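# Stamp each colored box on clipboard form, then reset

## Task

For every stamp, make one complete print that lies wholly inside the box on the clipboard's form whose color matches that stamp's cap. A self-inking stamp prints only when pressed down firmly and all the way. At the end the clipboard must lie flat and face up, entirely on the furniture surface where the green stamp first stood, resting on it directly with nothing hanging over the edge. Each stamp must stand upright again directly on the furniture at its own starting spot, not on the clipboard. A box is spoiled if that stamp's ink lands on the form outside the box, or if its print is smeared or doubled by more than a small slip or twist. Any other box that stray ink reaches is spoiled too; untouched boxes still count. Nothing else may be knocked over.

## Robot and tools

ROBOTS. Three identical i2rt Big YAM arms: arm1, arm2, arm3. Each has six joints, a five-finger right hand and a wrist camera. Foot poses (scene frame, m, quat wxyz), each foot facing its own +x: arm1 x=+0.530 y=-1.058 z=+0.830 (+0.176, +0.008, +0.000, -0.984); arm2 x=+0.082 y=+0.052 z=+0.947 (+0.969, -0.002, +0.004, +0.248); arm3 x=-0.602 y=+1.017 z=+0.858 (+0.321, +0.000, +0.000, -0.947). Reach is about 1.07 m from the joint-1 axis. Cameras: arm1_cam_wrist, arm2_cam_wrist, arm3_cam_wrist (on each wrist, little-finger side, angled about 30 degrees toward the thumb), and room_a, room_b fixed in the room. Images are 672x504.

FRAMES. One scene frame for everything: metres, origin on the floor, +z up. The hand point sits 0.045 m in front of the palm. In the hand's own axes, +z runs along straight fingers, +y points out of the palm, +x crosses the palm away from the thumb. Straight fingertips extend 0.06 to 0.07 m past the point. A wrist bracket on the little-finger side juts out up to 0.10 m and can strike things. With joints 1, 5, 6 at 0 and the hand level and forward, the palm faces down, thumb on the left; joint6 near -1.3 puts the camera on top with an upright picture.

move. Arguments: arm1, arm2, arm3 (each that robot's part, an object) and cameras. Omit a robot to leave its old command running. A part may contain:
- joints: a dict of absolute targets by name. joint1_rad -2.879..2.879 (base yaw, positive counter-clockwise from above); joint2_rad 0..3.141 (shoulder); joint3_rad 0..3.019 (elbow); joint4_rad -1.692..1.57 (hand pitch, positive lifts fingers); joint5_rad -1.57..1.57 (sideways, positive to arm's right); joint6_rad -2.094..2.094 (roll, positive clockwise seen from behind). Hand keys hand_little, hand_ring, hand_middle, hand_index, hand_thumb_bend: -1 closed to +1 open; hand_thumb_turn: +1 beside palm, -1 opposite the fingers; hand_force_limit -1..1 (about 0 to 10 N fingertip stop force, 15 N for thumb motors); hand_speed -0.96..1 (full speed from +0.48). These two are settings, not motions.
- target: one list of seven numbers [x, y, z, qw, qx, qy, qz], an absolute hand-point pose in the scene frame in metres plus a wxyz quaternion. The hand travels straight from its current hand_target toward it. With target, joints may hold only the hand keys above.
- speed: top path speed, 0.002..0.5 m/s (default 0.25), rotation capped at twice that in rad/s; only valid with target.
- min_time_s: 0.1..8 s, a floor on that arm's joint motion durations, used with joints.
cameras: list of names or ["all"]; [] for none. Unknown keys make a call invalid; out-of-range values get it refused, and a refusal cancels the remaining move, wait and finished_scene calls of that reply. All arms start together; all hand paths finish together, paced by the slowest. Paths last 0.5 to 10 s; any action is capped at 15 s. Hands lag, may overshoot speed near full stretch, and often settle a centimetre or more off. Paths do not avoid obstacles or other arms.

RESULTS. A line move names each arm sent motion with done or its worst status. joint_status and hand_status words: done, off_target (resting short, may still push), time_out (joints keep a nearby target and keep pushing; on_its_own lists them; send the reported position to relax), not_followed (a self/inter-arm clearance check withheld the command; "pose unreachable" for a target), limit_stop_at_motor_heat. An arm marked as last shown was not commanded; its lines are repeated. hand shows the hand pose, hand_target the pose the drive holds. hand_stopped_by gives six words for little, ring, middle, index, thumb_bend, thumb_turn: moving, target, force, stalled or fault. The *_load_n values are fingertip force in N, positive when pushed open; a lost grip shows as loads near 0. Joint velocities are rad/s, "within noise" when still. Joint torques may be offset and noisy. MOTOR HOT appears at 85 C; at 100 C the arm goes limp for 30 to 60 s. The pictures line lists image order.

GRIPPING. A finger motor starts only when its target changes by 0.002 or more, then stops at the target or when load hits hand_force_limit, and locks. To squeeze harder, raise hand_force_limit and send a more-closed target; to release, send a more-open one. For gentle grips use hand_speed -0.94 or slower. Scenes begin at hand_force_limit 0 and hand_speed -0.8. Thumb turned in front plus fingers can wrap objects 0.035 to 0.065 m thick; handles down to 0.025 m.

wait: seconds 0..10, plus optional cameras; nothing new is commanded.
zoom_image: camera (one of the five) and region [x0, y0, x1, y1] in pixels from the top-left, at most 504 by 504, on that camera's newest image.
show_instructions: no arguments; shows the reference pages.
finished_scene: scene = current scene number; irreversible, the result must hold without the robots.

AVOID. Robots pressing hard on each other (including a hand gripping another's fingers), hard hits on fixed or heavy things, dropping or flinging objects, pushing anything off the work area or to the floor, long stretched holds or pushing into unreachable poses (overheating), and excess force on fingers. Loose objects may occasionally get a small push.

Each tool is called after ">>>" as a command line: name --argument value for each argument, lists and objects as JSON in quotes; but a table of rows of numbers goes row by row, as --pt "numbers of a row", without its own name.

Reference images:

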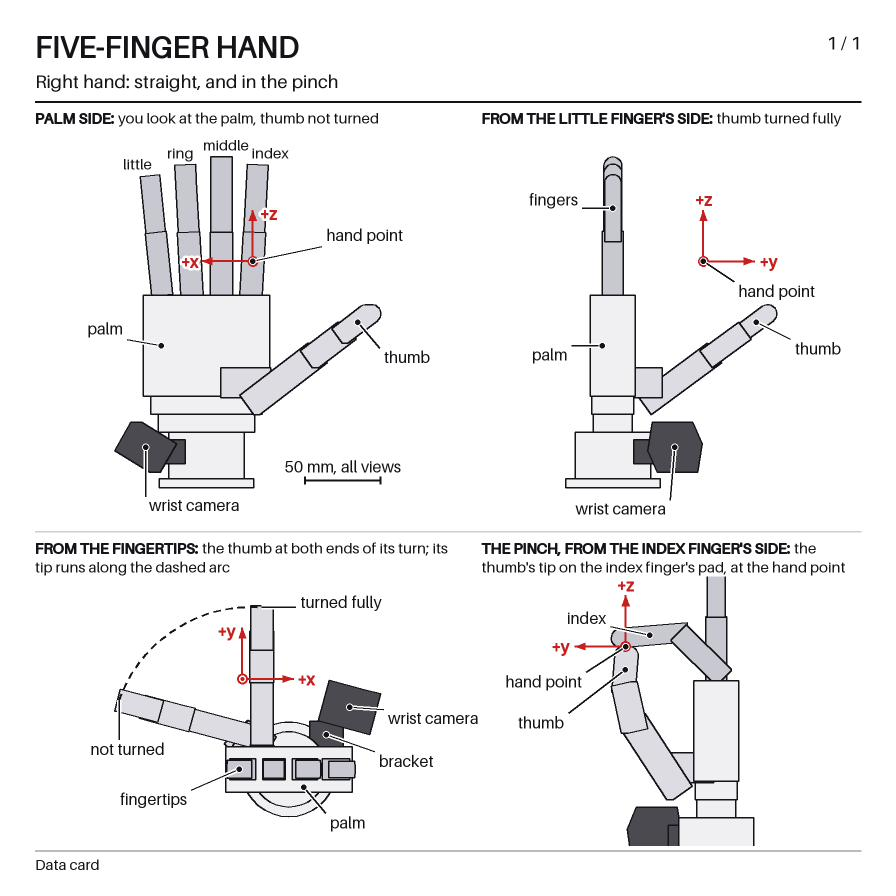

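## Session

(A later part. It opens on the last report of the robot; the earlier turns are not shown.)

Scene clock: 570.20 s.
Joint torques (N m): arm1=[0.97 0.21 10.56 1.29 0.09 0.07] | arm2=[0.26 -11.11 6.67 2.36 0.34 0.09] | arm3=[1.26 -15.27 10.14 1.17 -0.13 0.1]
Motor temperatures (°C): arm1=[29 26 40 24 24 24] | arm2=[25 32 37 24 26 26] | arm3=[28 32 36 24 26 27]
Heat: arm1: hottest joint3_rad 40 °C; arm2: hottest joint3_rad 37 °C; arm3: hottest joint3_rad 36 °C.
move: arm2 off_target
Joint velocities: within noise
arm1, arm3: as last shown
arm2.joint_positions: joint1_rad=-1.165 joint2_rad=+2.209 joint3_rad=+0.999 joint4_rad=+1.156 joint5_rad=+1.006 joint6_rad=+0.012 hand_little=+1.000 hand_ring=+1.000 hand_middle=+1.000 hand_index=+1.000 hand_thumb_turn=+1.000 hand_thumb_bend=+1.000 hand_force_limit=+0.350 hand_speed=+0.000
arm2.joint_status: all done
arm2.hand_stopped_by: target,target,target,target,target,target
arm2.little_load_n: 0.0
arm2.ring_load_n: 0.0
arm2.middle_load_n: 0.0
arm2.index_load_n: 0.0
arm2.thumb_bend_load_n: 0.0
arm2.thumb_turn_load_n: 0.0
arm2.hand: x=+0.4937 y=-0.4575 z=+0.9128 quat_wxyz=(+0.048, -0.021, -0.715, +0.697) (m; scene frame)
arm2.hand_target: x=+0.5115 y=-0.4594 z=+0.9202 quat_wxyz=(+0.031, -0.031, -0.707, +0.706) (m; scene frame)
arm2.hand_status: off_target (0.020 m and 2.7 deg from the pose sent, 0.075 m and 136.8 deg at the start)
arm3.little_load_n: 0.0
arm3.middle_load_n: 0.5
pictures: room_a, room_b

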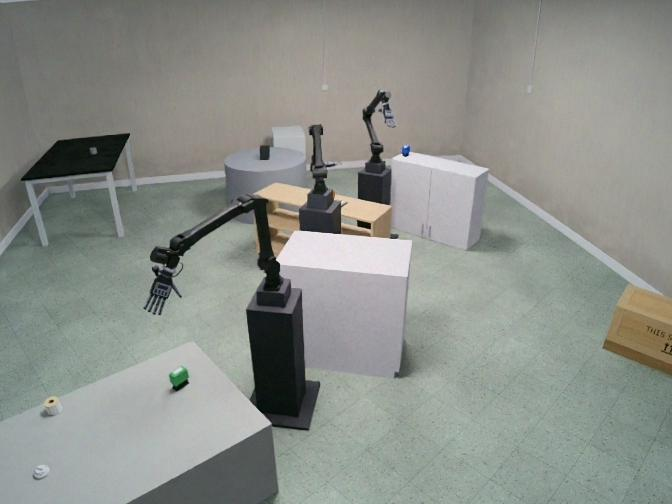

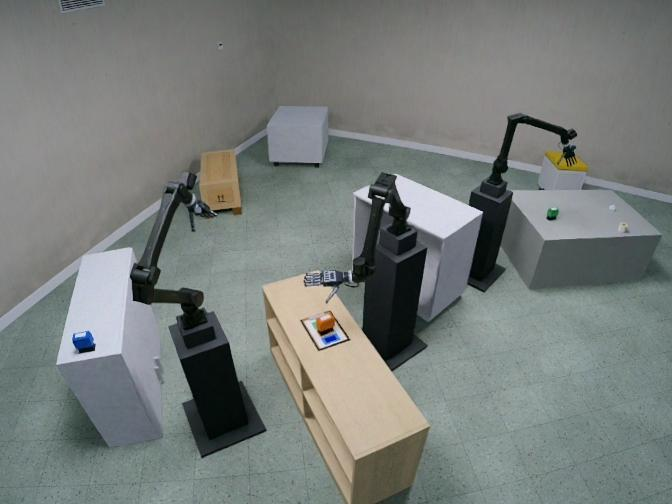

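>>> move --arm2 '{"target": [0.532, -0.490, 0.76, -0.0309, 0.0309, 0.7065, -0.7065], "speed": 0.1}' --cameras '["room_b", "arm2_cam_wrist"]'

>>> zoom_image --camera "room_b" --region '[280, 255, 390, 365]'

Scene clock: 573.97 s.
Joint torques (N m): arm1=[0.85 0.44 10.58 1.36 0.11 0.04] | arm2=[-1.55 -13.98 5.08 2.44 -0.02 0.09] | arm3=[1.32 -15.27 10.14 1.17 -0.14 0.1]
Motor temperatures (°C): arm1=[29 26 40 24 24 24] | arm2=[25 32 37 24 26 26] | arm3=[28 32 36 24 26 27]
Heat: arm1: hottest joint3_rad 40 °C; arm2: hottest joint3_rad 37 °C; arm3: hottest joint3_rad 36 °C.
move: arm2 off_target
Joint velocities: within noise
arm1, arm3: as last shown
arm1.little_load_n: -0.5
arm1.middle_load_n: -0.5
arm2.joint_positions: joint1_rad=-1.165 joint2_rad=+2.651 joint3_rad=+1.309 joint4_rad=+1.292 joint5_rad=+0.995 joint6_rad=+0.012 hand_little=+1.000 hand_ring=+1.000 hand_middle=+1.000 hand_index=+1.000 hand_thumb_turn=+1.000 hand_thumb_bend=+1.000 hand_force_limit=+0.350 hand_speed=+0.000
arm2.joint_status: not commanded
arm2.hand_stopped_by: target,target,target,target,target,target
arm2.little_load_n: 0.0
arm2.ring_load_n: 0.0
arm2.middle_load_n: 0.0
arm2.index_load_n: -0.5
arm2.thumb_bend_load_n: 0.0
arm2.thumb_turn_load_n: 0.0
arm2.hand: x=+0.5247 y=-0.4817 z=+0.7539 quat_wxyz=(+0.043, -0.019, -0.714, +0.698) (m; scene frame)
arm2.hand_target: x=+0.5316 y=-0.4897 z=+0.7602 quat_wxyz=(+0.031, -0.031, -0.707, +0.706) (m; scene frame)
arm2.hand_status: off_target (0.013 m and 2.4 deg from the pose sent, 0.161 m and 2.7 deg at the start)
arm3.middle_load_n: 0.0
pictures: arm2_cam_wrist, room_b
camera_calibration:
arm2_cam_wrist: T_world_to_cam=[[-0.274966, 0.0907092, -0.957165, 0.904162], [0.860734, 0.466818, -0.203025, -0.0750749], [0.428405, -0.879689, -0.206436, -0.38011], [0, 0, 0, 1]] pos_world=[0.476075, -0.381349, 0.771722]

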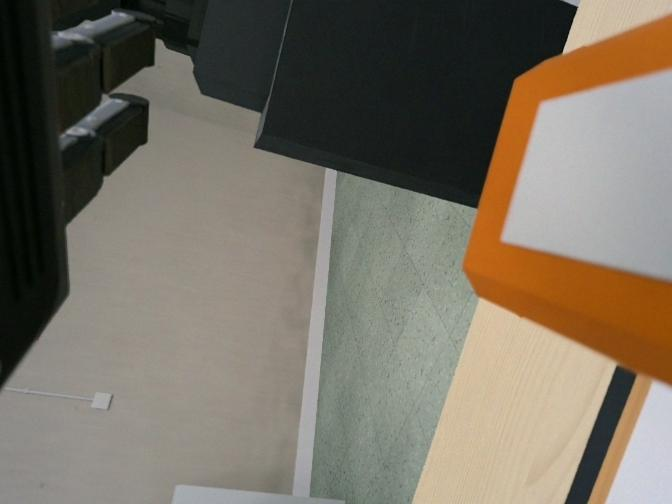

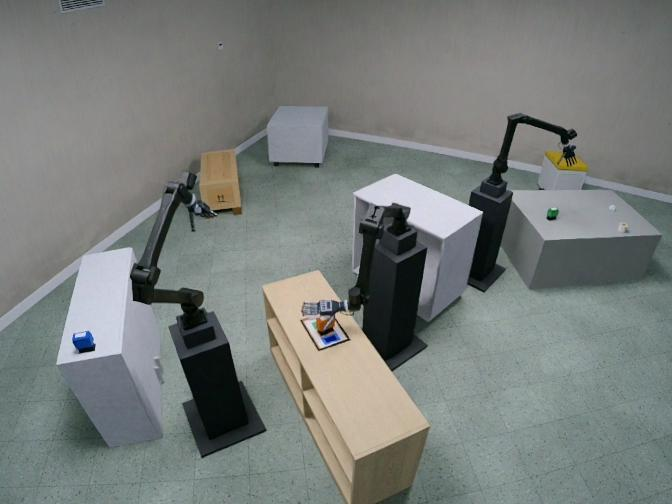

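Scaled by 4.582 from the camera's 672x504 image, which has a finer 960x720 frame.

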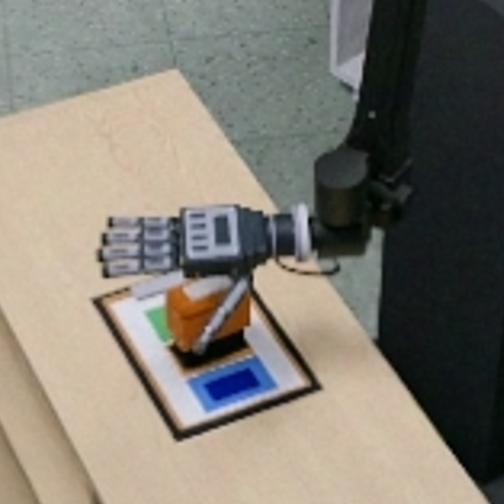

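>>> move --arm2 '{"target": [0.525, -0.480, 0.695, -0.0309, 0.0309, 0.7065, -0.7065], "speed": 0.06}' --cameras '["room_b", "arm2_cam_wrist"]'

>>> zoom_image --camera "room_b" --region '[280, 255, 390, 365]'

Scene clock: 577.63 s.
Joint torques (N m): arm1=[0.79 0.62 10.56 1.42 0.09 0.06] | arm2=[-0.73 -13.39 4.42 2.44 0.25 0.09] | arm3=[1.32 -15.27 10.14 1.17 -0.14 0.1]
Motor temperatures (°C): arm1=[29 26 40 24 24 24] | arm2=[25 32 36 24 26 26] | arm3=[28 32 36 24 26 27]
Heat: arm1: hottest joint3_rad 40 °C; arm2: hottest joint3_rad 36 °C; arm3: hottest joint3_rad 36 °C.
move: arm2 off_target
Joint velocities: arm1=[within noise] | arm2=[0.005 -0.005 0.002 0.007 -0.066 0.154] | arm3=[within noise]
arm1.joint_positions: joint1_rad=-0.812 joint2_rad=+0.704 joint3_rad=+1.359 joint4_rad=-1.490 joint5_rad=-0.002 joint6_rad=-0.165 hand_little=+1.000 hand_ring=+1.000 hand_middle=+1.000 hand_index=+1.000 hand_thumb_turn=-1.000 hand_thumb_bend=+1.000 hand_force_limit=+0.650 hand_speed=-0.800
arm1.joint_status: not commanded
arm1.hand_stopped_by: target,target,target,target,target,target
arm1.little_load_n: 0.0
arm1.ring_load_n: 0.0
arm1.middle_load_n: 0.0
arm1.index_load_n: 0.0
arm1.thumb_bend_load_n: 0.0
arm1.thumb_turn_load_n: 0.0
arm1.hand: x=+0.3237 y=-0.9836 z=+1.2445 quat_wxyz=(+0.316, -0.750, -0.559, +0.158) (m; scene frame)
arm1.hand_target: x=+0.3262 y=-0.9864 z=+1.2615 quat_wxyz=(+0.331, -0.738, -0.564, +0.165) (m; scene frame)
arm1.hand_status: not commanded
arm2.joint_positions: joint1_rad=-1.165 joint2_rad=+2.809 joint3_rad=+1.404 joint4_rad=+1.358 joint5_rad=+0.995 joint6_rad=+0.012 hand_little=+1.000 hand_ring=+1.000 hand_middle=+1.000 hand_index=+1.000 hand_thumb_turn=+1.000 hand_thumb_bend=+1.000 hand_force_limit=+0.350 hand_speed=+0.000
arm2.joint_status: not commanded
arm2.hand_stopped_by: target,target,target,target,target,target
arm2.little_load_n: 0.0
arm2.ring_load_n: 0.0
arm2.middle_load_n: 0.0
arm2.index_load_n: 0.0
arm2.thumb_bend_load_n: 0.0
arm2.thumb_turn_load_n: 0.0
arm2.hand: x=+0.5170 y=-0.4763 z=+0.6907 quat_wxyz=(+0.042, -0.020, -0.714, +0.699) (m; scene frame)
arm2.hand_target: x=+0.5248 y=-0.4798 z=+0.6951 quat_wxyz=(+0.031, -0.031, -0.707, +0.706) (m; scene frame)
arm2.hand_status: off_target (0.010 m and 2.2 deg from the pose sent, 0.059 m and 2.4 deg at the start)
arm3.joint_positions: joint1_rad=-2.241 joint2_rad=+1.661 joint3_rad=+1.401 joint4_rad=-0.738 joint5_rad=-0.006 joint6_rad=-1.274 hand_little=+1.000 hand_ring=+1.000 hand_middle=+1.000 hand_index=+1.000 hand_thumb_turn=+1.000 hand_thumb_bend=+1.000 hand_force_limit=+0.000 hand_speed=-0.800
arm3.joint_status: not commanded
arm3.hand_stopped_by: target,target,target,target,target,target
arm3.little_load_n: 0.0
arm3.ring_load_n: 0.0
arm3.middle_load_n: 0.0
arm3.index_load_n: 0.0
arm3.thumb_bend_load_n: 0.0
arm3.thumb_turn_load_n: 0.0
arm3.hand: x=-0.5434 y=+1.6146 z=+1.0099 quat_wxyz=(+0.227, -0.775, -0.565, -0.168) (m; scene frame)
arm3.hand_target: x=-0.5500 y=+1.6196 z=+1.0000 quat_wxyz=(+0.228, -0.777, -0.564, -0.163) (m; scene frame)
arm3.hand_status: not commanded
pictures: arm2_cam_wrist, room_b
camera_calibration:
arm2_cam_wrist: T_world_to_cam=[[-0.272642, 0.08891, -0.957998, 0.83957], [0.861223, 0.466441, -0.201811, -0.0850034], [0.428907, -0.880073, -0.203743, -0.387411], [0, 0, 0, 1]] pos_world=[0.468272, -0.375947, 0.70822]

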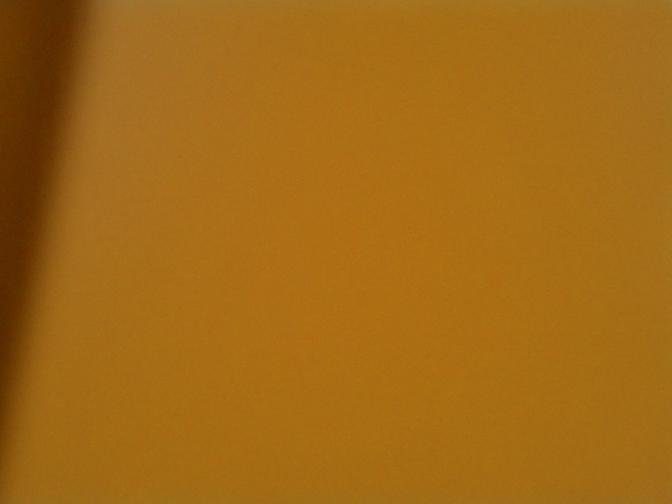

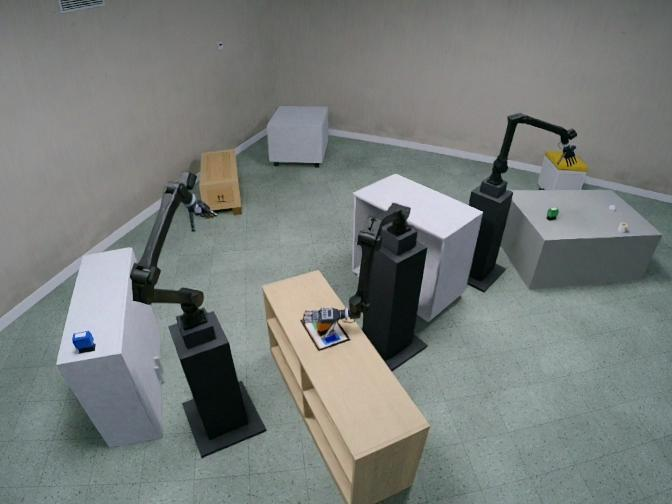

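Scaled by 4.582 from the camera's 672x504 image, which has a finer 960x720 frame.

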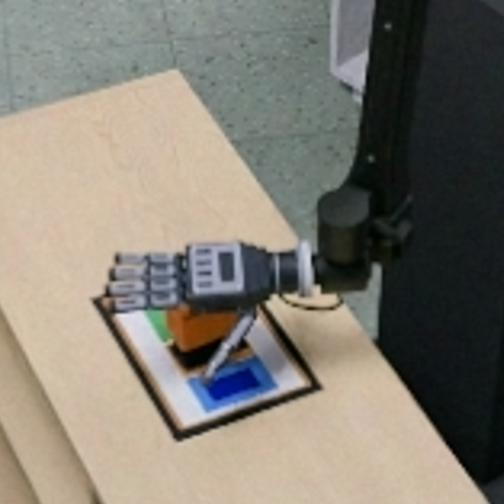

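>>> move --arm2 '{"target": [0.525, -0.480, 0.665, -0.0309, 0.0309, 0.7065, -0.7065], "speed": 0.05}' --cameras '[]'

>>> move --arm2 '{"target": [0.525, -0.480, 0.640, -0.0309, 0.0309, 0.7065, -0.7065], "speed": 0.05}' --cameras '["room_b"]'

>>> zoom_image --camera "room_b" --region '[290, 275, 370, 355]'

Scene clock: 579.80 s.
Joint torques (N m): arm1=[0.91 0.56 10.51 1.36 0.11 0.06] | arm2=[-0.79 -12.22 4.71 1.51 -0.12 0.09] | arm3=[1.32 -15.27 10.15 1.17 -0.14 0.1]
Motor temperatures (°C): arm1=[29 26 40 24 24 24] | arm2=[25 32 36 24 26 26] | arm3=[28 32 36 24 26 27]
Heat: arm1: hottest joint3_rad 40 °C; arm2: hottest joint3_rad 36 °C; arm3: hottest joint3_rad 36 °C.
move: arm2 off_target
Joint velocities: within noise
arm1, arm3: as last shown
arm2.joint_positions: joint1_rad=-1.165 joint2_rad=+2.858 joint3_rad=+1.467 joint4_rad=+1.387 joint5_rad=+1.003 joint6_rad=+0.013 hand_little=+1.000 hand_ring=+1.000 hand_middle=+1.000 hand_index=+1.000 hand_thumb_turn=+1.000 hand_thumb_bend=+1.000 hand_force_limit=+0.350 hand_speed=+0.000
arm2.joint_status: not commanded
arm2.hand_stopped_by: target,target,target,target,target,target
arm2.little_load_n: 0.0
arm2.ring_load_n: -0.5
arm2.middle_load_n: 0.0
arm2.index_load_n: 0.0
arm2.thumb_bend_load_n: 0.0
arm2.thumb_turn_load_n: 0.0
arm2.hand: x=+0.5237 y=-0.4830 z=+0.6819 quat_wxyz=(+0.033, -0.035, -0.705, +0.708) (m; scene frame)
arm2.hand_target: x=+0.5244 y=-0.4794 z=+0.6655 quat_wxyz=(+0.031, -0.031, -0.707, +0.706) (m; scene frame)
arm2.hand_status: off_target (0.017 m and 0.6 deg from the pose sent, 0.027 m and 2.2 deg at the start)
pictures: none
No camera images: "cameras" was empty.

Scene clock: 580.87 s.
Joint torques (N m): arm1=[0.85 0.85 10.5 1.37 0.1 0.07] | arm2=[-0.21 -10.87 5.26 1.03 -0.44 0.17] | arm3=[1.32 -15.33 10.15 1.17 -0.14 0.1]
Motor temperatures (°C): arm1=[29 26 40 24 24 24] | arm2=[25 32 36 24 26 26] | arm3=[28 32 36 24 26 27]
Heat: arm1: hottest joint3_rad 40 °C; arm2: hottest joint3_rad 36 °C; arm3: hottest joint3_rad 36 °C.
move: arm2 off_target
Joint velocities: within noise
arm1, arm3: as last shown
arm2.joint_positions: joint1_rad=-1.165 joint2_rad=+2.912 joint3_rad=+1.517 joint4_rad=+1.403 joint5_rad=+1.011 joint6_rad=+0.007 hand_little=+1.000 hand_ring=+1.000 hand_middle=+1.000 hand_index=+1.000 hand_thumb_turn=+1.000 hand_thumb_bend=+1.000 hand_force_limit=+0.350 hand_speed=+0.000
arm2.joint_status: not commanded
arm2.hand_stopped_by: target,target,target,target,target,target
arm2.little_load_n: 0.0
arm2.ring_load_n: 0.0
arm2.middle_load_n: 0.0
arm2.index_load_n: 0.0
arm2.thumb_bend_load_n: 0.0
arm2.thumb_turn_load_n: 0.0
arm2.hand: x=+0.5223 y=-0.4837 z=+0.6630 quat_wxyz=(+0.034, -0.039, -0.702, +0.710) (m; scene frame)
arm2.hand_target: x=+0.5239 y=-0.4789 z=+0.6410 quat_wxyz=(+0.031, -0.031, -0.707, +0.706) (m; scene frame)
arm2.hand_status: off_target (0.023 m and 1.2 deg from the pose sent, 0.042 m and 0.6 deg at the start)
pictures: room_b

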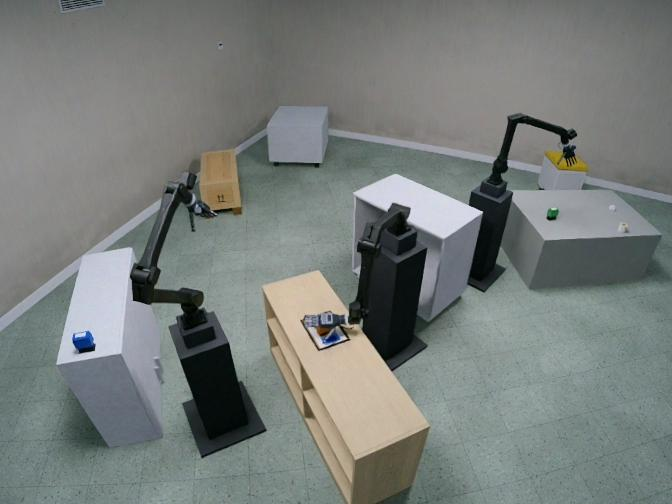

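Scaled by 6.300 from the camera's 672x504 image, which has a finer 960x720 frame.

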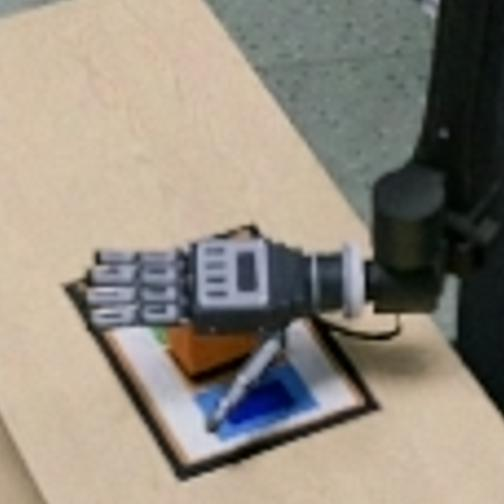

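>>> move --arm2 '{"target": [0.525, -0.480, 0.610, -0.0309, 0.0309, 0.7065, -0.7065], "speed": 0.06}' --cameras '[]'

>>> move --arm2 '{"target": [0.525, -0.480, 0.580, -0.0309, 0.0309, 0.7065, -0.7065], "speed": 0.06}' --cameras '["room_b"]'

>>> zoom_image --camera "room_b" --region '[290, 275, 370, 355]'

Scene clock: 583.10 s.
Joint torques (N m): arm1=[1.03 0.85 10.52 1.32 0.11 0.07] | arm2=[-0.79 -8.64 7.05 -0.17 -1.22 0.58] | arm3=[1.32 -15.27 10.14 1.16 -0.13 0.1]
Motor temperatures (°C): arm1=[29 26 40 24 24 24] | arm2=[25 31 36 24 27 26] | arm3=[28 32 36 24 26 27]
Heat: arm1: hottest joint3_rad 40 °C; arm2: hottest joint3_rad 36 °C; arm3: hottest joint3_rad 36 °C.
move: arm2 off_target
Joint velocities: within noise
arm1, arm3: as last shown
arm2.joint_positions: joint1_rad=-1.160 joint2_rad=+2.947 joint3_rad=+1.556 joint4_rad=+1.439 joint5_rad=+1.030 joint6_rad=-0.041 hand_little=+1.000 hand_ring=+1.000 hand_middle=+1.000 hand_index=+1.000 hand_thumb_turn=+1.000 hand_thumb_bend=+1.000 hand_force_limit=+0.350 hand_speed=+0.000
arm2.joint_status: not commanded
arm2.hand_stopped_by: target,target,target,target,target,target
arm2.little_load_n: 0.0
arm2.ring_load_n: 0.0
arm2.middle_load_n: 0.0
arm2.index_load_n: 0.0
arm2.thumb_bend_load_n: 0.0
arm2.thumb_turn_load_n: 0.0
arm2.hand: x=+0.5214 y=-0.4842 z=+0.6564 quat_wxyz=(+0.044, -0.039, -0.695, +0.717) (m; scene frame)
arm2.hand_target: x=+0.5210 y=-0.4757 z=+0.6140 quat_wxyz=(+0.031, -0.031, -0.707, +0.706) (m; scene frame)
arm2.hand_status: off_target (0.047 m and 2.5 deg from the pose sent, 0.053 m and 1.2 deg at the start)
pictures: none
No camera images: "cameras" was empty.

Scene clock: 584.57 s.
Joint torques (N m): arm1=[1.03 0.21 10.48 1.35 0.09 0.06] | arm2=[-0.67 -5.3 8.18 -1.21 -1.91 1.27] | arm3=[1.32 -15.27 10.15 1.17 -0.14 0.1]
Motor temperatures (°C): arm1=[29 26 41 24 24 24] | arm2=[25 31 36 24 27 26] | arm3=[28 32 36 24 26 27]
Heat: arm1: hottest joint3_rad 41 °C; arm2: hottest joint3_rad 36 °C; arm3: hottest joint3_rad 36 °C.
move: arm2 off_target
Joint velocities: within noise
arm1, arm3: as last shown
arm2.joint_positions: joint1_rad=-1.153 joint2_rad=+2.971 joint3_rad=+1.590 joint4_rad=+1.482 joint5_rad=+1.052 joint6_rad=-0.120 hand_little=+1.000 hand_ring=+1.000 hand_middle=+1.000 hand_index=+1.000 hand_thumb_turn=+1.000 hand_thumb_bend=+1.000 hand_force_limit=+0.350 hand_speed=+0.000
arm2.joint_status: not commanded
arm2.hand_stopped_by: target,target,target,target,target,target
arm2.little_load_n: 0.0
arm2.ring_load_n: 0.0
arm2.middle_load_n: 0.0
arm2.index_load_n: -0.5
arm2.thumb_bend_load_n: 0.0
arm2.thumb_turn_load_n: 0.0
arm2.hand: x=+0.5211 y=-0.4842 z=+0.6557 quat_wxyz=(+0.063, -0.033, -0.686, +0.724) (m; scene frame)
arm2.hand_target: x=+0.5155 y=-0.4694 z=+0.5900 quat_wxyz=(+0.034, -0.030, -0.705, +0.708) (m; scene frame)
arm2.hand_status: off_target (0.076 m and 4.8 deg from the pose sent, 0.077 m and 2.5 deg at the start)
pictures: room_b

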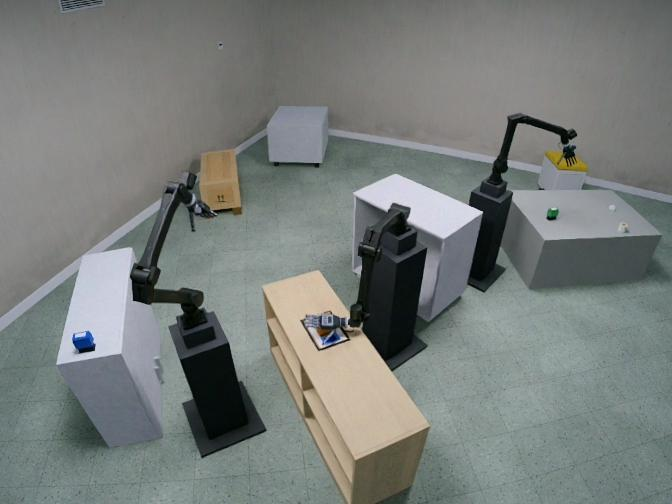

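Scaled by 6.300 from the camera's 672x504 image, which has a finer 960x720 frame.

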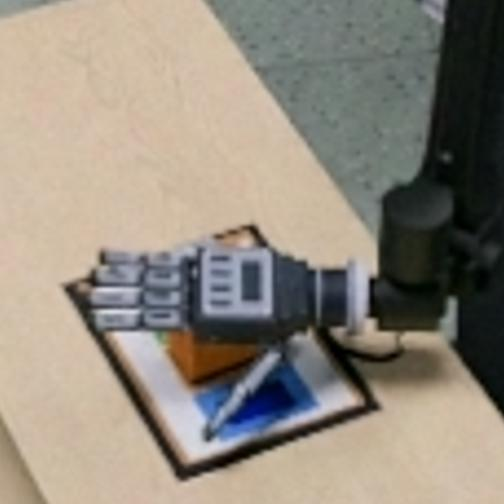

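>>> move --arm2 '{"target": [0.523, -0.480, 0.700, -0.0309, 0.0309, 0.7065, -0.7065], "speed": 0.08}' --cameras '["room_b", "arm2_cam_wrist"]'

>>> zoom_image --camera "room_b" --region '[290, 275, 370, 355]'

Scene clock: 590.03 s.
Joint torques (N m): arm1=[1.26 0.26 10.61 1.25 0.11 0.05] | arm2=[-1.55 -16.09 1.92 1.14 -0.08 0.18] | arm3=[1.32 -15.27 10.14 1.17 -0.14 0.1]
Motor temperatures (°C): arm1=[29 26 41 24 24 24] | arm2=[25 31 36 24 28 27] | arm3=[28 32 36 24 26 27]
Heat: arm1: hottest joint3_rad 41 °C; arm2: hottest joint3_rad 36 °C; arm3: hottest joint3_rad 36 °C.
move: arm2 off_target
Joint velocities: within noise
arm1, arm3: as last shown
arm1.index_load_n: -0.5
arm2.joint_positions: joint1_rad=-1.155 joint2_rad=+2.835 joint3_rad=+1.420 joint4_rad=+1.392 joint5_rad=+1.001 joint6_rad=+0.002 hand_little=+1.000 hand_ring=+1.000 hand_middle=+1.000 hand_index=+1.000 hand_thumb_turn=+1.000 hand_thumb_bend=+1.000 hand_force_limit=+0.350 hand_speed=+0.000
arm2.joint_status: not commanded
arm2.hand_stopped_by: target,target,target,target,target,target
arm2.little_load_n: 0.0
arm2.ring_load_n: 0.0
arm2.middle_load_n: 0.0
arm2.index_load_n: 0.0
arm2.thumb_bend_load_n: 0.0
arm2.thumb_turn_load_n: 0.0
arm2.hand: x=+0.5200 y=-0.4717 z=+0.6849 quat_wxyz=(+0.037, -0.021, -0.709, +0.704) (m; scene frame)
arm2.hand_target: x=+0.5229 y=-0.4801 z=+0.7000 quat_wxyz=(+0.031, -0.031, -0.706, +0.707) (m; scene frame)
arm2.hand_status: off_target (0.017 m and 1.4 deg from the pose sent, 0.045 m and 4.8 deg at the start)
pictures: arm2_cam_wrist, room_b
camera_calibration:
arm2_cam_wrist: T_world_to_cam=[[-0.264059, 0.0740417, -0.96166, 0.825436], [0.861, 0.467447, -0.200429, -0.0912585], [0.434685, -0.880915, -0.187184, -0.400581], [0, 0, 0, 1]] pos_world=[0.470664, -0.371336, 0.700516]

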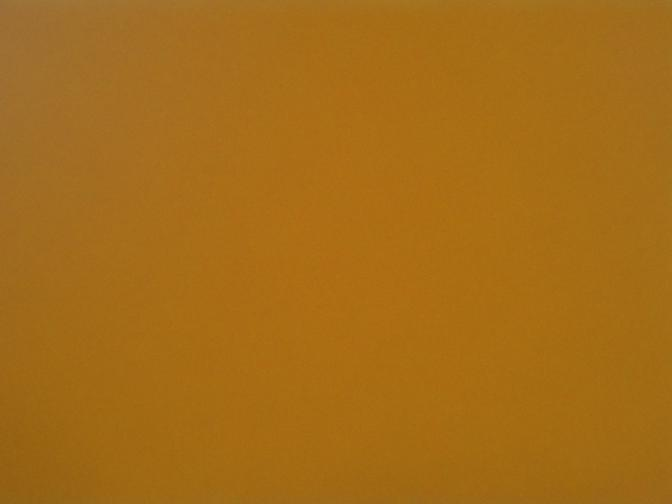

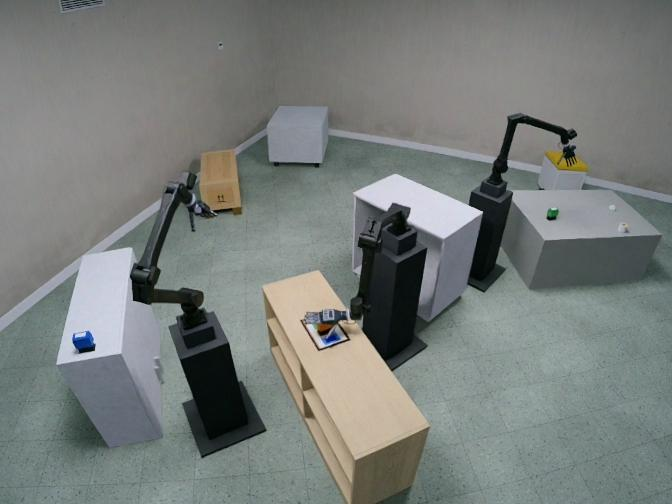

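Scaled by 6.300 from the camera's 672x504 image, which has a finer 960x720 frame.

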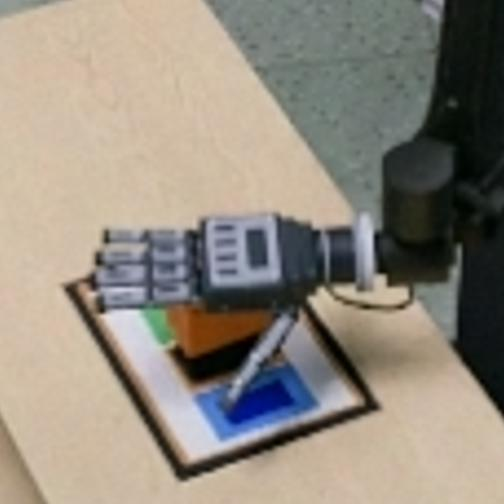

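>>> move --arm2 '{"target": [0.523, -0.480, 0.745, -0.0309, 0.0309, 0.7065, -0.7065], "speed": 0.08}' --cameras '["room_b", "arm2_cam_wrist"]'

>>> zoom_image --camera "room_b" --region '[290, 275, 370, 355]'

Scene clock: 592.13 s.
Joint torques (N m): arm1=[1.32 0.62 10.56 1.31 0.12 0.05] | arm2=[-1.44 -15.21 2.22 1.2 -0.06 0.18] | arm3=[1.32 -15.33 10.15 1.17 -0.14 0.1]
Motor temperatures (°C): arm1=[29 26 41 24 24 24] | arm2=[25 31 36 24 27 27] | arm3=[28 32 36 24 26 27]
Heat: arm1: hottest joint3_rad 41 °C; arm2: hottest joint3_rad 36 °C; arm3: hottest joint3_rad 36 °C.
move: arm2 off_target
Joint velocities: within noise
arm1, arm3: as last shown
arm1.index_load_n: 0.0
arm2.joint_positions: joint1_rad=-1.155 joint2_rad=+2.714 joint3_rad=+1.329 joint4_rad=+1.366 joint5_rad=+0.999 joint6_rad=+0.003 hand_little=+1.000 hand_ring=+1.000 hand_middle=+1.000 hand_index=+1.000 hand_thumb_turn=+1.000 hand_thumb_bend=+1.000 hand_force_limit=+0.350 hand_speed=+0.000
arm2.joint_status: not commanded
arm2.hand_stopped_by: target,target,target,target,target,target
arm2.little_load_n: 0.0
arm2.ring_load_n: 0.0
arm2.middle_load_n: 0.0
arm2.index_load_n: 0.0
arm2.thumb_bend_load_n: 0.0
arm2.thumb_turn_load_n: 0.0
arm2.hand: x=+0.5228 y=-0.4731 z=+0.7336 quat_wxyz=(+0.035, -0.022, -0.708, +0.705) (m; scene frame)
arm2.hand_target: x=+0.5229 y=-0.4800 z=+0.7450 quat_wxyz=(+0.031, -0.031, -0.706, +0.707) (m; scene frame)
arm2.hand_status: off_target (0.013 m and 1.1 deg from the pose sent, 0.061 m and 1.4 deg at the start)
pictures: arm2_cam_wrist, room_b
camera_calibration:
arm2_cam_wrist: T_world_to_cam=[[-0.260321, 0.0710425, -0.962905, 0.870723], [0.861224, 0.467939, -0.198307, -0.0846244], [0.436493, -0.8809, -0.182998, -0.397973], [0, 0, 0, 1]] pos_world=[0.47326, -0.372834, 0.748813]

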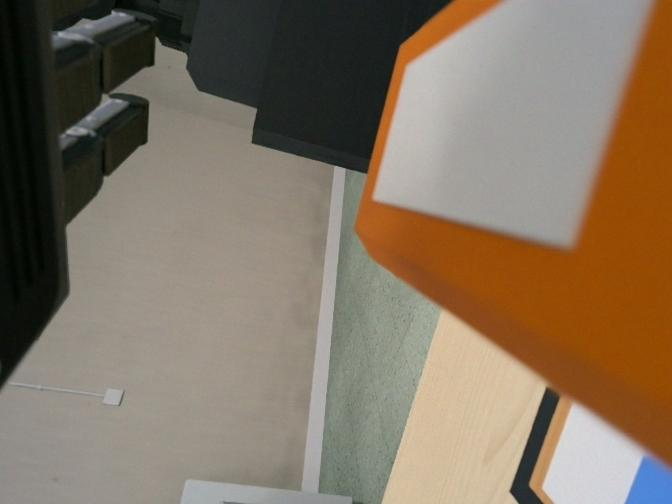

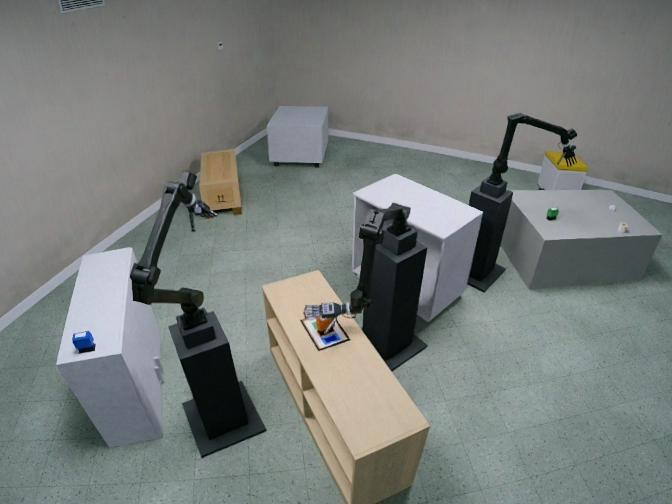

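Scaled by 6.300 from the camera's 672x504 image, which has a finer 960x720 frame.

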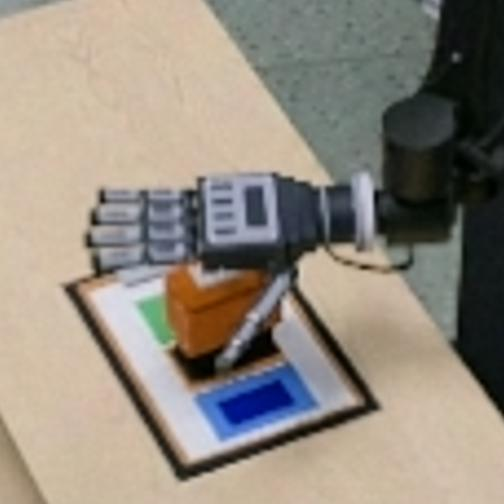

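>>> move --arm2 '{"target": [0.500, -0.466, 0.745, -0.0309, 0.0309, 0.7065, -0.7065], "speed": 0.05}' --cameras '["arm2_cam_wrist"]'

Scene clock: 595.63 s.
Joint torques (N m): arm1=[1.03 0.56 10.54 1.43 0.07 0.04] | arm2=[-1.96 -15.27 1.76 2.43 -0.05 0.18] | arm3=[1.32 -15.27 10.14 1.17 -0.14 0.1]
Motor temperatures (°C): arm1=[29 26 41 24 24 24] | arm2=[25 31 35 24 27 27] | arm3=[28 32 36 24 26 27]
Heat: arm1: hottest joint3_rad 41 °C; arm2: hottest joint3_rad 35 °C; arm3: hottest joint3_rad 36 °C.
move: arm2 off_target
Joint velocities: within noise
arm1, arm3: as last shown
arm2.joint_positions: joint1_rad=-1.157 joint2_rad=+2.708 joint3_rad=+1.251 joint4_rad=+1.405 joint5_rad=+0.994 joint6_rad=+0.003 hand_little=+1.000 hand_ring=+1.000 hand_middle=+1.000 hand_index=+1.000 hand_thumb_turn=+1.000 hand_thumb_bend=+1.000 hand_force_limit=+0.350 hand_speed=+0.000
arm2.joint_status: not commanded
arm2.hand_stopped_by: target,target,target,target,target,target
arm2.little_load_n: -0.5
arm2.ring_load_n: 0.0
arm2.middle_load_n: 0.0
arm2.index_load_n: -0.5
arm2.thumb_bend_load_n: 0.0
arm2.thumb_turn_load_n: 0.0
arm2.hand: x=+0.4988 y=-0.4557 z=+0.7248 quat_wxyz=(+0.044, -0.012, -0.715, +0.698) (m; scene frame)
arm2.hand_target: x=+0.4999 y=-0.4660 z=+0.7447 quat_wxyz=(+0.031, -0.031, -0.706, +0.707) (m; scene frame)
arm2.hand_status: off_target (0.023 m and 3.0 deg from the pose sent, 0.027 m and 1.1 deg at the start)
pictures: arm2_cam_wrist
camera_calibration:
arm2_cam_wrist: T_world_to_cam=[[-0.286007, 0.089936, -0.953998, 0.869668], [0.854283, 0.474905, -0.211342, -0.0578094], [0.434051, -0.87543, -0.212657, -0.348512], [0, 0, 0, 1]] pos_world=[0.449388, -0.355858, 0.74333]

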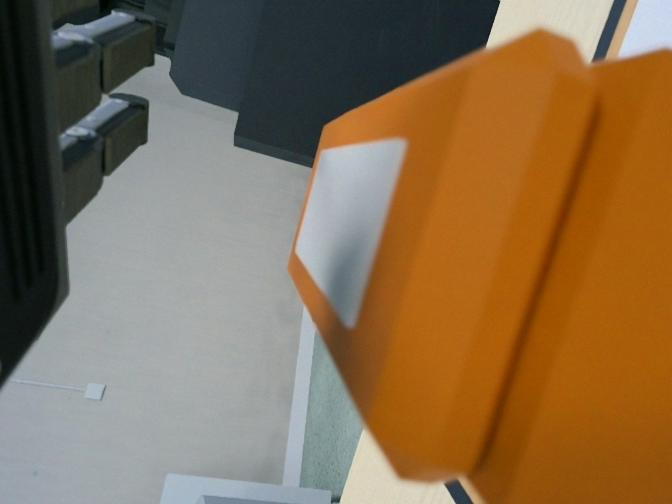

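>>> move --arm2 '{"target": [0.511, -0.470, 0.745, -0.0309, 0.0309, 0.7065, -0.7065], "speed": 0.05}' --cameras '["arm2_cam_wrist", "room_b"]'

>>> zoom_image --camera "room_b" --region '[290, 275, 370, 355]'

Scene clock: 598.53 s.
Joint torques (N m): arm1=[1.2 0.44 10.48 1.32 0.1 0.05] | arm2=[-1.61 -15.15 3.96 1.24 0.24 0.18] | arm3=[1.32 -15.33 10.14 1.17 -0.14 0.1]
Motor temperatures (°C): arm1=[29 26 41 24 24 24] | arm2=[25 32 35 24 27 26] | arm3=[28 32 36 24 26 27]
Heat: arm1: hottest joint3_rad 41 °C; arm2: hottest joint3_rad 35 °C; arm3: hottest joint3_rad 36 °C.
move: arm2 off_target
Joint velocities: within noise
arm1.joint_positions: joint1_rad=-0.812 joint2_rad=+0.704 joint3_rad=+1.359 joint4_rad=-1.490 joint5_rad=-0.002 joint6_rad=-0.165 hand_little=+1.000 hand_ring=+1.000 hand_middle=+1.000 hand_index=+1.000 hand_thumb_turn=-1.000 hand_thumb_bend=+1.000 hand_force_limit=+0.650 hand_speed=-0.800
arm1.joint_status: not commanded
arm1.hand_stopped_by: target,target,target,target,target,target
arm1.little_load_n: 0.0
arm1.ring_load_n: 0.0
arm1.middle_load_n: 0.0
arm1.index_load_n: 0.0
arm1.thumb_bend_load_n: 0.0
arm1.thumb_turn_load_n: 0.0
arm1.hand: x=+0.3237 y=-0.9836 z=+1.2445 quat_wxyz=(+0.316, -0.750, -0.559, +0.158) (m; scene frame)
arm1.hand_target: x=+0.3262 y=-0.9864 z=+1.2615 quat_wxyz=(+0.331, -0.738, -0.564, +0.165) (m; scene frame)
arm1.hand_status: not commanded
arm2.joint_positions: joint1_rad=-1.157 joint2_rad=+2.708 joint3_rad=+1.251 joint4_rad=+1.405 joint5_rad=+0.994 joint6_rad=+0.003 hand_little=+1.000 hand_ring=+1.000 hand_middle=+1.000 hand_index=+1.000 hand_thumb_turn=+1.000 hand_thumb_bend=+1.000 hand_force_limit=+0.350 hand_speed=+0.000
arm2.joint_status: not commanded
arm2.hand_stopped_by: target,target,target,target,target,target
arm2.little_load_n: 0.0
arm2.ring_load_n: 0.5
arm2.middle_load_n: 0.0
arm2.index_load_n: 0.0
arm2.thumb_bend_load_n: 0.0
arm2.thumb_turn_load_n: 0.0
arm2.hand: x=+0.4988 y=-0.4557 z=+0.7248 quat_wxyz=(+0.044, -0.012, -0.715, +0.698) (m; scene frame)
arm2.hand_target: x=+0.5104 y=-0.4695 z=+0.7453 quat_wxyz=(+0.031, -0.031, -0.706, +0.707) (m; scene frame)
arm2.hand_status: off_target (0.028 m and 3.0 deg from the pose sent, 0.028 m and 3.0 deg at the start)
arm3.joint_positions: joint1_rad=-2.241 joint2_rad=+1.661 joint3_rad=+1.401 joint4_rad=-0.738 joint5_rad=-0.006 joint6_rad=-1.274 hand_little=+1.000 hand_ring=+1.000 hand_middle=+1.000 hand_index=+1.000 hand_thumb_turn=+1.000 hand_thumb_bend=+1.000 hand_force_limit=+0.000 hand_speed=-0.800
arm3.joint_status: not commanded
arm3.hand_stopped_by: target,target,target,target,target,target
arm3.little_load_n: 0.0
arm3.ring_load_n: 0.0
arm3.middle_load_n: 0.0
arm3.index_load_n: 0.0
arm3.thumb_bend_load_n: 0.0
arm3.thumb_turn_load_n: 0.0
arm3.hand: x=-0.5434 y=+1.6146 z=+1.0099 quat_wxyz=(+0.227, -0.775, -0.565, -0.168) (m; scene frame)
arm3.hand_target: x=-0.5500 y=+1.6196 z=+1.0000 quat_wxyz=(+0.228, -0.777, -0.564, -0.163) (m; scene frame)
arm3.hand_status: not commanded
pictures: arm2_cam_wrist, room_b
camera_calibration:
arm2_cam_wrist: T_world_to_cam=[[-0.285655, 0.0899205, -0.954105, 0.869583], [0.854391, 0.474842, -0.211049, -0.058098], [0.434071, -0.875465, -0.212468, -0.348674], [0, 0, 0, 1]] pos_world=[0.449388, -0.355858, 0.74333]

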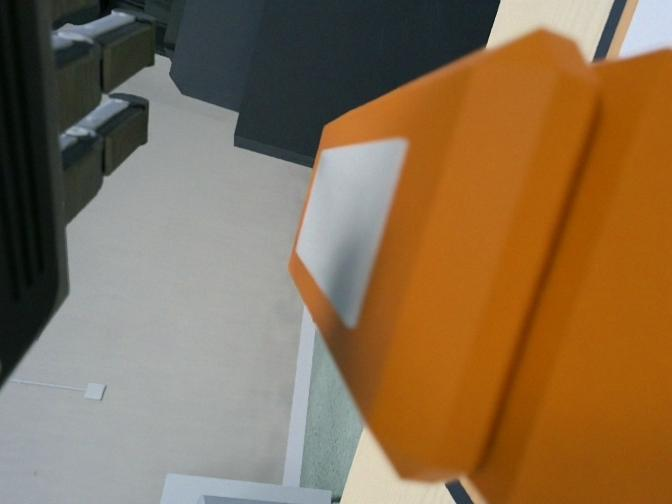

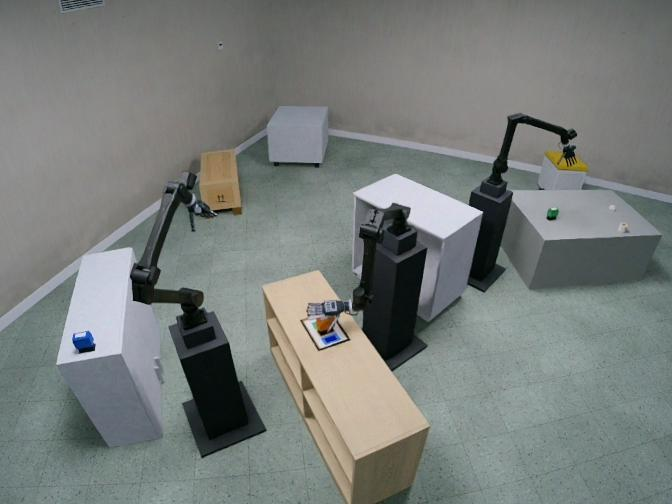

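Scaled by 6.300 from the camera's 672x504 image, which has a finer 960x720 frame.

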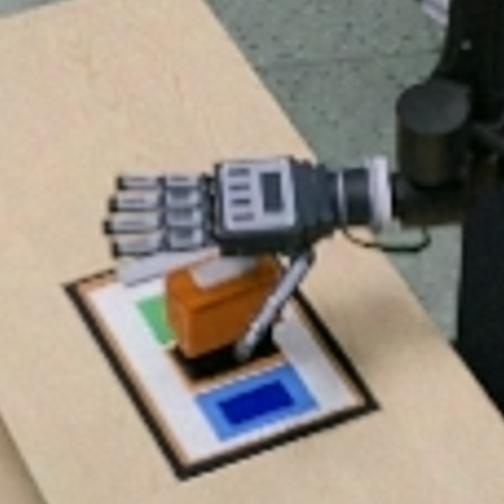

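>>> move --arm2 '{"target": [0.516, -0.473, 0.715, -0.0309, 0.0309, 0.7065, -0.7065], "speed": 0.05}' --cameras '["arm2_cam_wrist"]'

Scene clock: 600.37 s.
Joint torques (N m): arm1=[0.97 0.73 10.52 1.44 0.11 0.07] | arm2=[-1.61 -13.63 4.26 1.35 0.3 0.19] | arm3=[1.26 -15.27 10.15 1.17 -0.13 0.1]
Motor temperatures (°C): arm1=[29 26 41 24 24 24] | arm2=[25 32 35 24 27 26] | arm3=[28 32 36 24 26 27]
Heat: arm1: hottest joint3_rad 41 °C; arm2: hottest joint3_rad 35 °C; arm3: hottest joint3_rad 36 °C.
move: arm2 done
Joint velocities: within noise
arm1, arm3: as last shown
arm1.middle_load_n: -0.5
arm2.joint_positions: joint1_rad=-1.157 joint2_rad=+2.755 joint3_rad=+1.329 joint4_rad=+1.405 joint5_rad=+0.994 joint6_rad=+0.004 hand_little=+1.000 hand_ring=+1.000 hand_middle=+1.000 hand_index=+1.000 hand_thumb_turn=+1.000 hand_thumb_bend=+1.000 hand_force_limit=+0.350 hand_speed=+0.000
arm2.joint_status: not commanded
arm2.hand_stopped_by: target,target,target,target,target,target
arm2.little_load_n: -0.5
arm2.ring_load_n: 0.0
arm2.middle_load_n: 0.0
arm2.index_load_n: 0.0
arm2.thumb_bend_load_n: 0.0
arm2.thumb_turn_load_n: 0.0
arm2.hand: x=+0.5131 y=-0.4669 z=+0.7150 quat_wxyz=(+0.035, -0.021, -0.709, +0.704) (m; scene frame)
arm2.hand_target: x=+0.5159 y=-0.4729 z=+0.7151 quat_wxyz=(+0.031, -0.031, -0.706, +0.706) (m; scene frame)
arm2.hand_status: done (0.007 m and 1.2 deg from the pose sent, 0.026 m and 3.0 deg at the start)
pictures: arm2_cam_wrist
camera_calibration:
arm2_cam_wrist: T_world_to_cam=[[-0.261092, 0.0716332, -0.962653, 0.850255], [0.859711, 0.470784, -0.19814, -0.08096], [0.439008, -0.879336, -0.184502, -0.391029], [0, 0, 0, 1]] pos_world=[0.463262, -0.366638, 0.730313]

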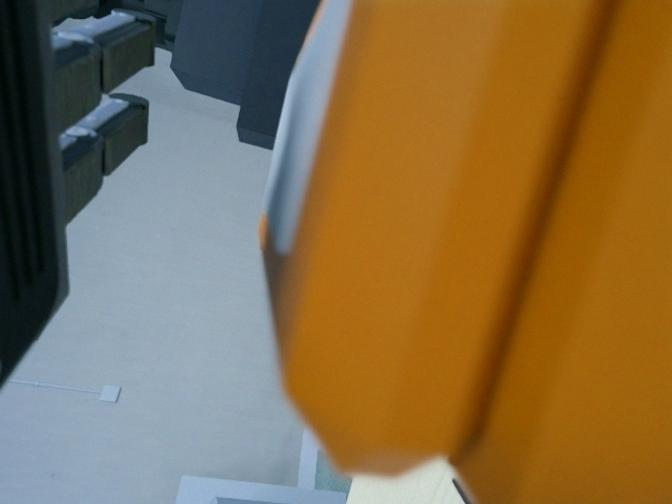

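>>> move --arm2 '{"target": [0.514, -0.468, 0.665, -0.0309, 0.0309, 0.7065, -0.7065], "speed": 0.05}' --cameras '[]'

>>> move --arm2 '{"target": [0.514, -0.468, 0.630, -0.0309, 0.0309, 0.7065, -0.7065], "speed": 0.06}' --cameras '["room_b"]'

>>> zoom_image --camera "room_b" --region '[290, 275, 370, 355]'

Scene clock: 603.07 s.
Joint torques (N m): arm1=[1.44 0.62 10.5 1.36 0.1 0.07] | arm2=[-1.08 -11.75 3.77 1.72 0.11 0.11] | arm3=[1.32 -15.27 10.14 1.17 -0.14 0.1]
Motor temperatures (°C): arm1=[29 26 41 24 24 24] | arm2=[25 32 35 24 27 26] | arm3=[28 32 36 24 26 27]
Heat: arm1: hottest joint3_rad 41 °C; arm2: hottest joint3_rad 35 °C; arm3: hottest joint3_rad 36 °C.
move: arm2 off_target
Joint velocities: within noise
arm1, arm3: as last shown
arm1.middle_load_n: 0.0
arm2.joint_positions: joint1_rad=-1.157 joint2_rad=+2.854 joint3_rad=+1.429 joint4_rad=+1.428 joint5_rad=+1.004 joint6_rad=+0.008 hand_little=+1.000 hand_ring=+1.000 hand_middle=+1.000 hand_index=+1.000 hand_thumb_turn=+1.000 hand_thumb_bend=+1.000 hand_force_limit=+0.350 hand_speed=+0.000
arm2.joint_status: not commanded
arm2.hand_stopped_by: target,target,target,target,target,target
arm2.little_load_n: 0.0
arm2.ring_load_n: 0.0
arm2.middle_load_n: 0.0
arm2.index_load_n: -0.5
arm2.thumb_bend_load_n: 0.0
arm2.thumb_turn_load_n: 0.0
arm2.hand: x=+0.5174 y=-0.4720 z=+0.6828 quat_wxyz=(+0.030, -0.033, -0.703, +0.709) (m; scene frame)
arm2.hand_target: x=+0.5135 y=-0.4675 z=+0.6654 quat_wxyz=(+0.031, -0.031, -0.707, +0.706) (m; scene frame)
arm2.hand_status: off_target (0.018 m and 0.5 deg from the pose sent, 0.050 m and 1.2 deg at the start)
pictures: none
No camera images: "cameras" was empty.

Scene clock: 604.40 s.
Joint torques (N m): arm1=[0.91 0.44 10.51 1.33 0.13 0.03] | arm2=[-0.73 -9.88 3.89 1.02 -0.21 0.15] | arm3=[1.32 -15.27 10.15 1.17 -0.13 0.1]
Motor temperatures (°C): arm1=[29 26 41 24 24 24] | arm2=[25 32 35 24 27 26] | arm3=[28 32 36 24 26 27]
Heat: arm1: hottest joint3_rad 41 °C; arm2: hottest joint3_rad 35 °C; arm3: hottest joint3_rad 36 °C.
move: arm2 off_target
Joint velocities: within noise
arm1, arm3: as last shown
arm1.index_load_n: -0.5
arm2.joint_positions: joint1_rad=-1.157 joint2_rad=+2.921 joint3_rad=+1.509 joint4_rad=+1.450 joint5_rad=+1.011 joint6_rad=+0.007 hand_little=+1.000 hand_ring=+1.000 hand_middle=+1.000 hand_index=+1.000 hand_thumb_turn=+1.000 hand_thumb_bend=+1.000 hand_force_limit=+0.350 hand_speed=+0.000
arm2.joint_status: not commanded
arm2.hand_stopped_by: target,target,target,target,target,target
arm2.little_load_n: 0.0
arm2.ring_load_n: 0.0
arm2.middle_load_n: -0.5
arm2.index_load_n: 0.0
arm2.thumb_bend_load_n: 0.0
arm2.thumb_turn_load_n: 0.0
arm2.hand: x=+0.5227 y=-0.4774 z=+0.6645 quat_wxyz=(+0.022, -0.045, -0.696, +0.716) (m; scene frame)
arm2.hand_target: x=+0.5126 y=-0.4666 z=+0.6318 quat_wxyz=(+0.031, -0.031, -0.707, +0.706) (m; scene frame)
arm2.hand_status: off_target (0.037 m and 2.5 deg from the pose sent, 0.053 m and 0.6 deg at the start)
arm3.ring_load_n: 0.5
arm3.middle_load_n: 0.5
pictures: room_b

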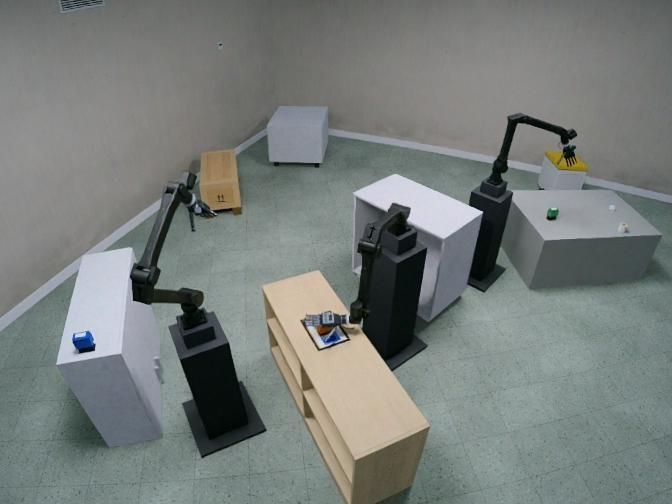

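Scaled by 6.300 from the camera's 672x504 image, which has a finer 960x720 frame.

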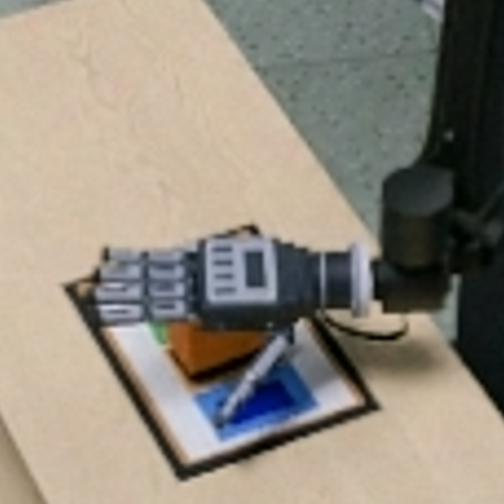

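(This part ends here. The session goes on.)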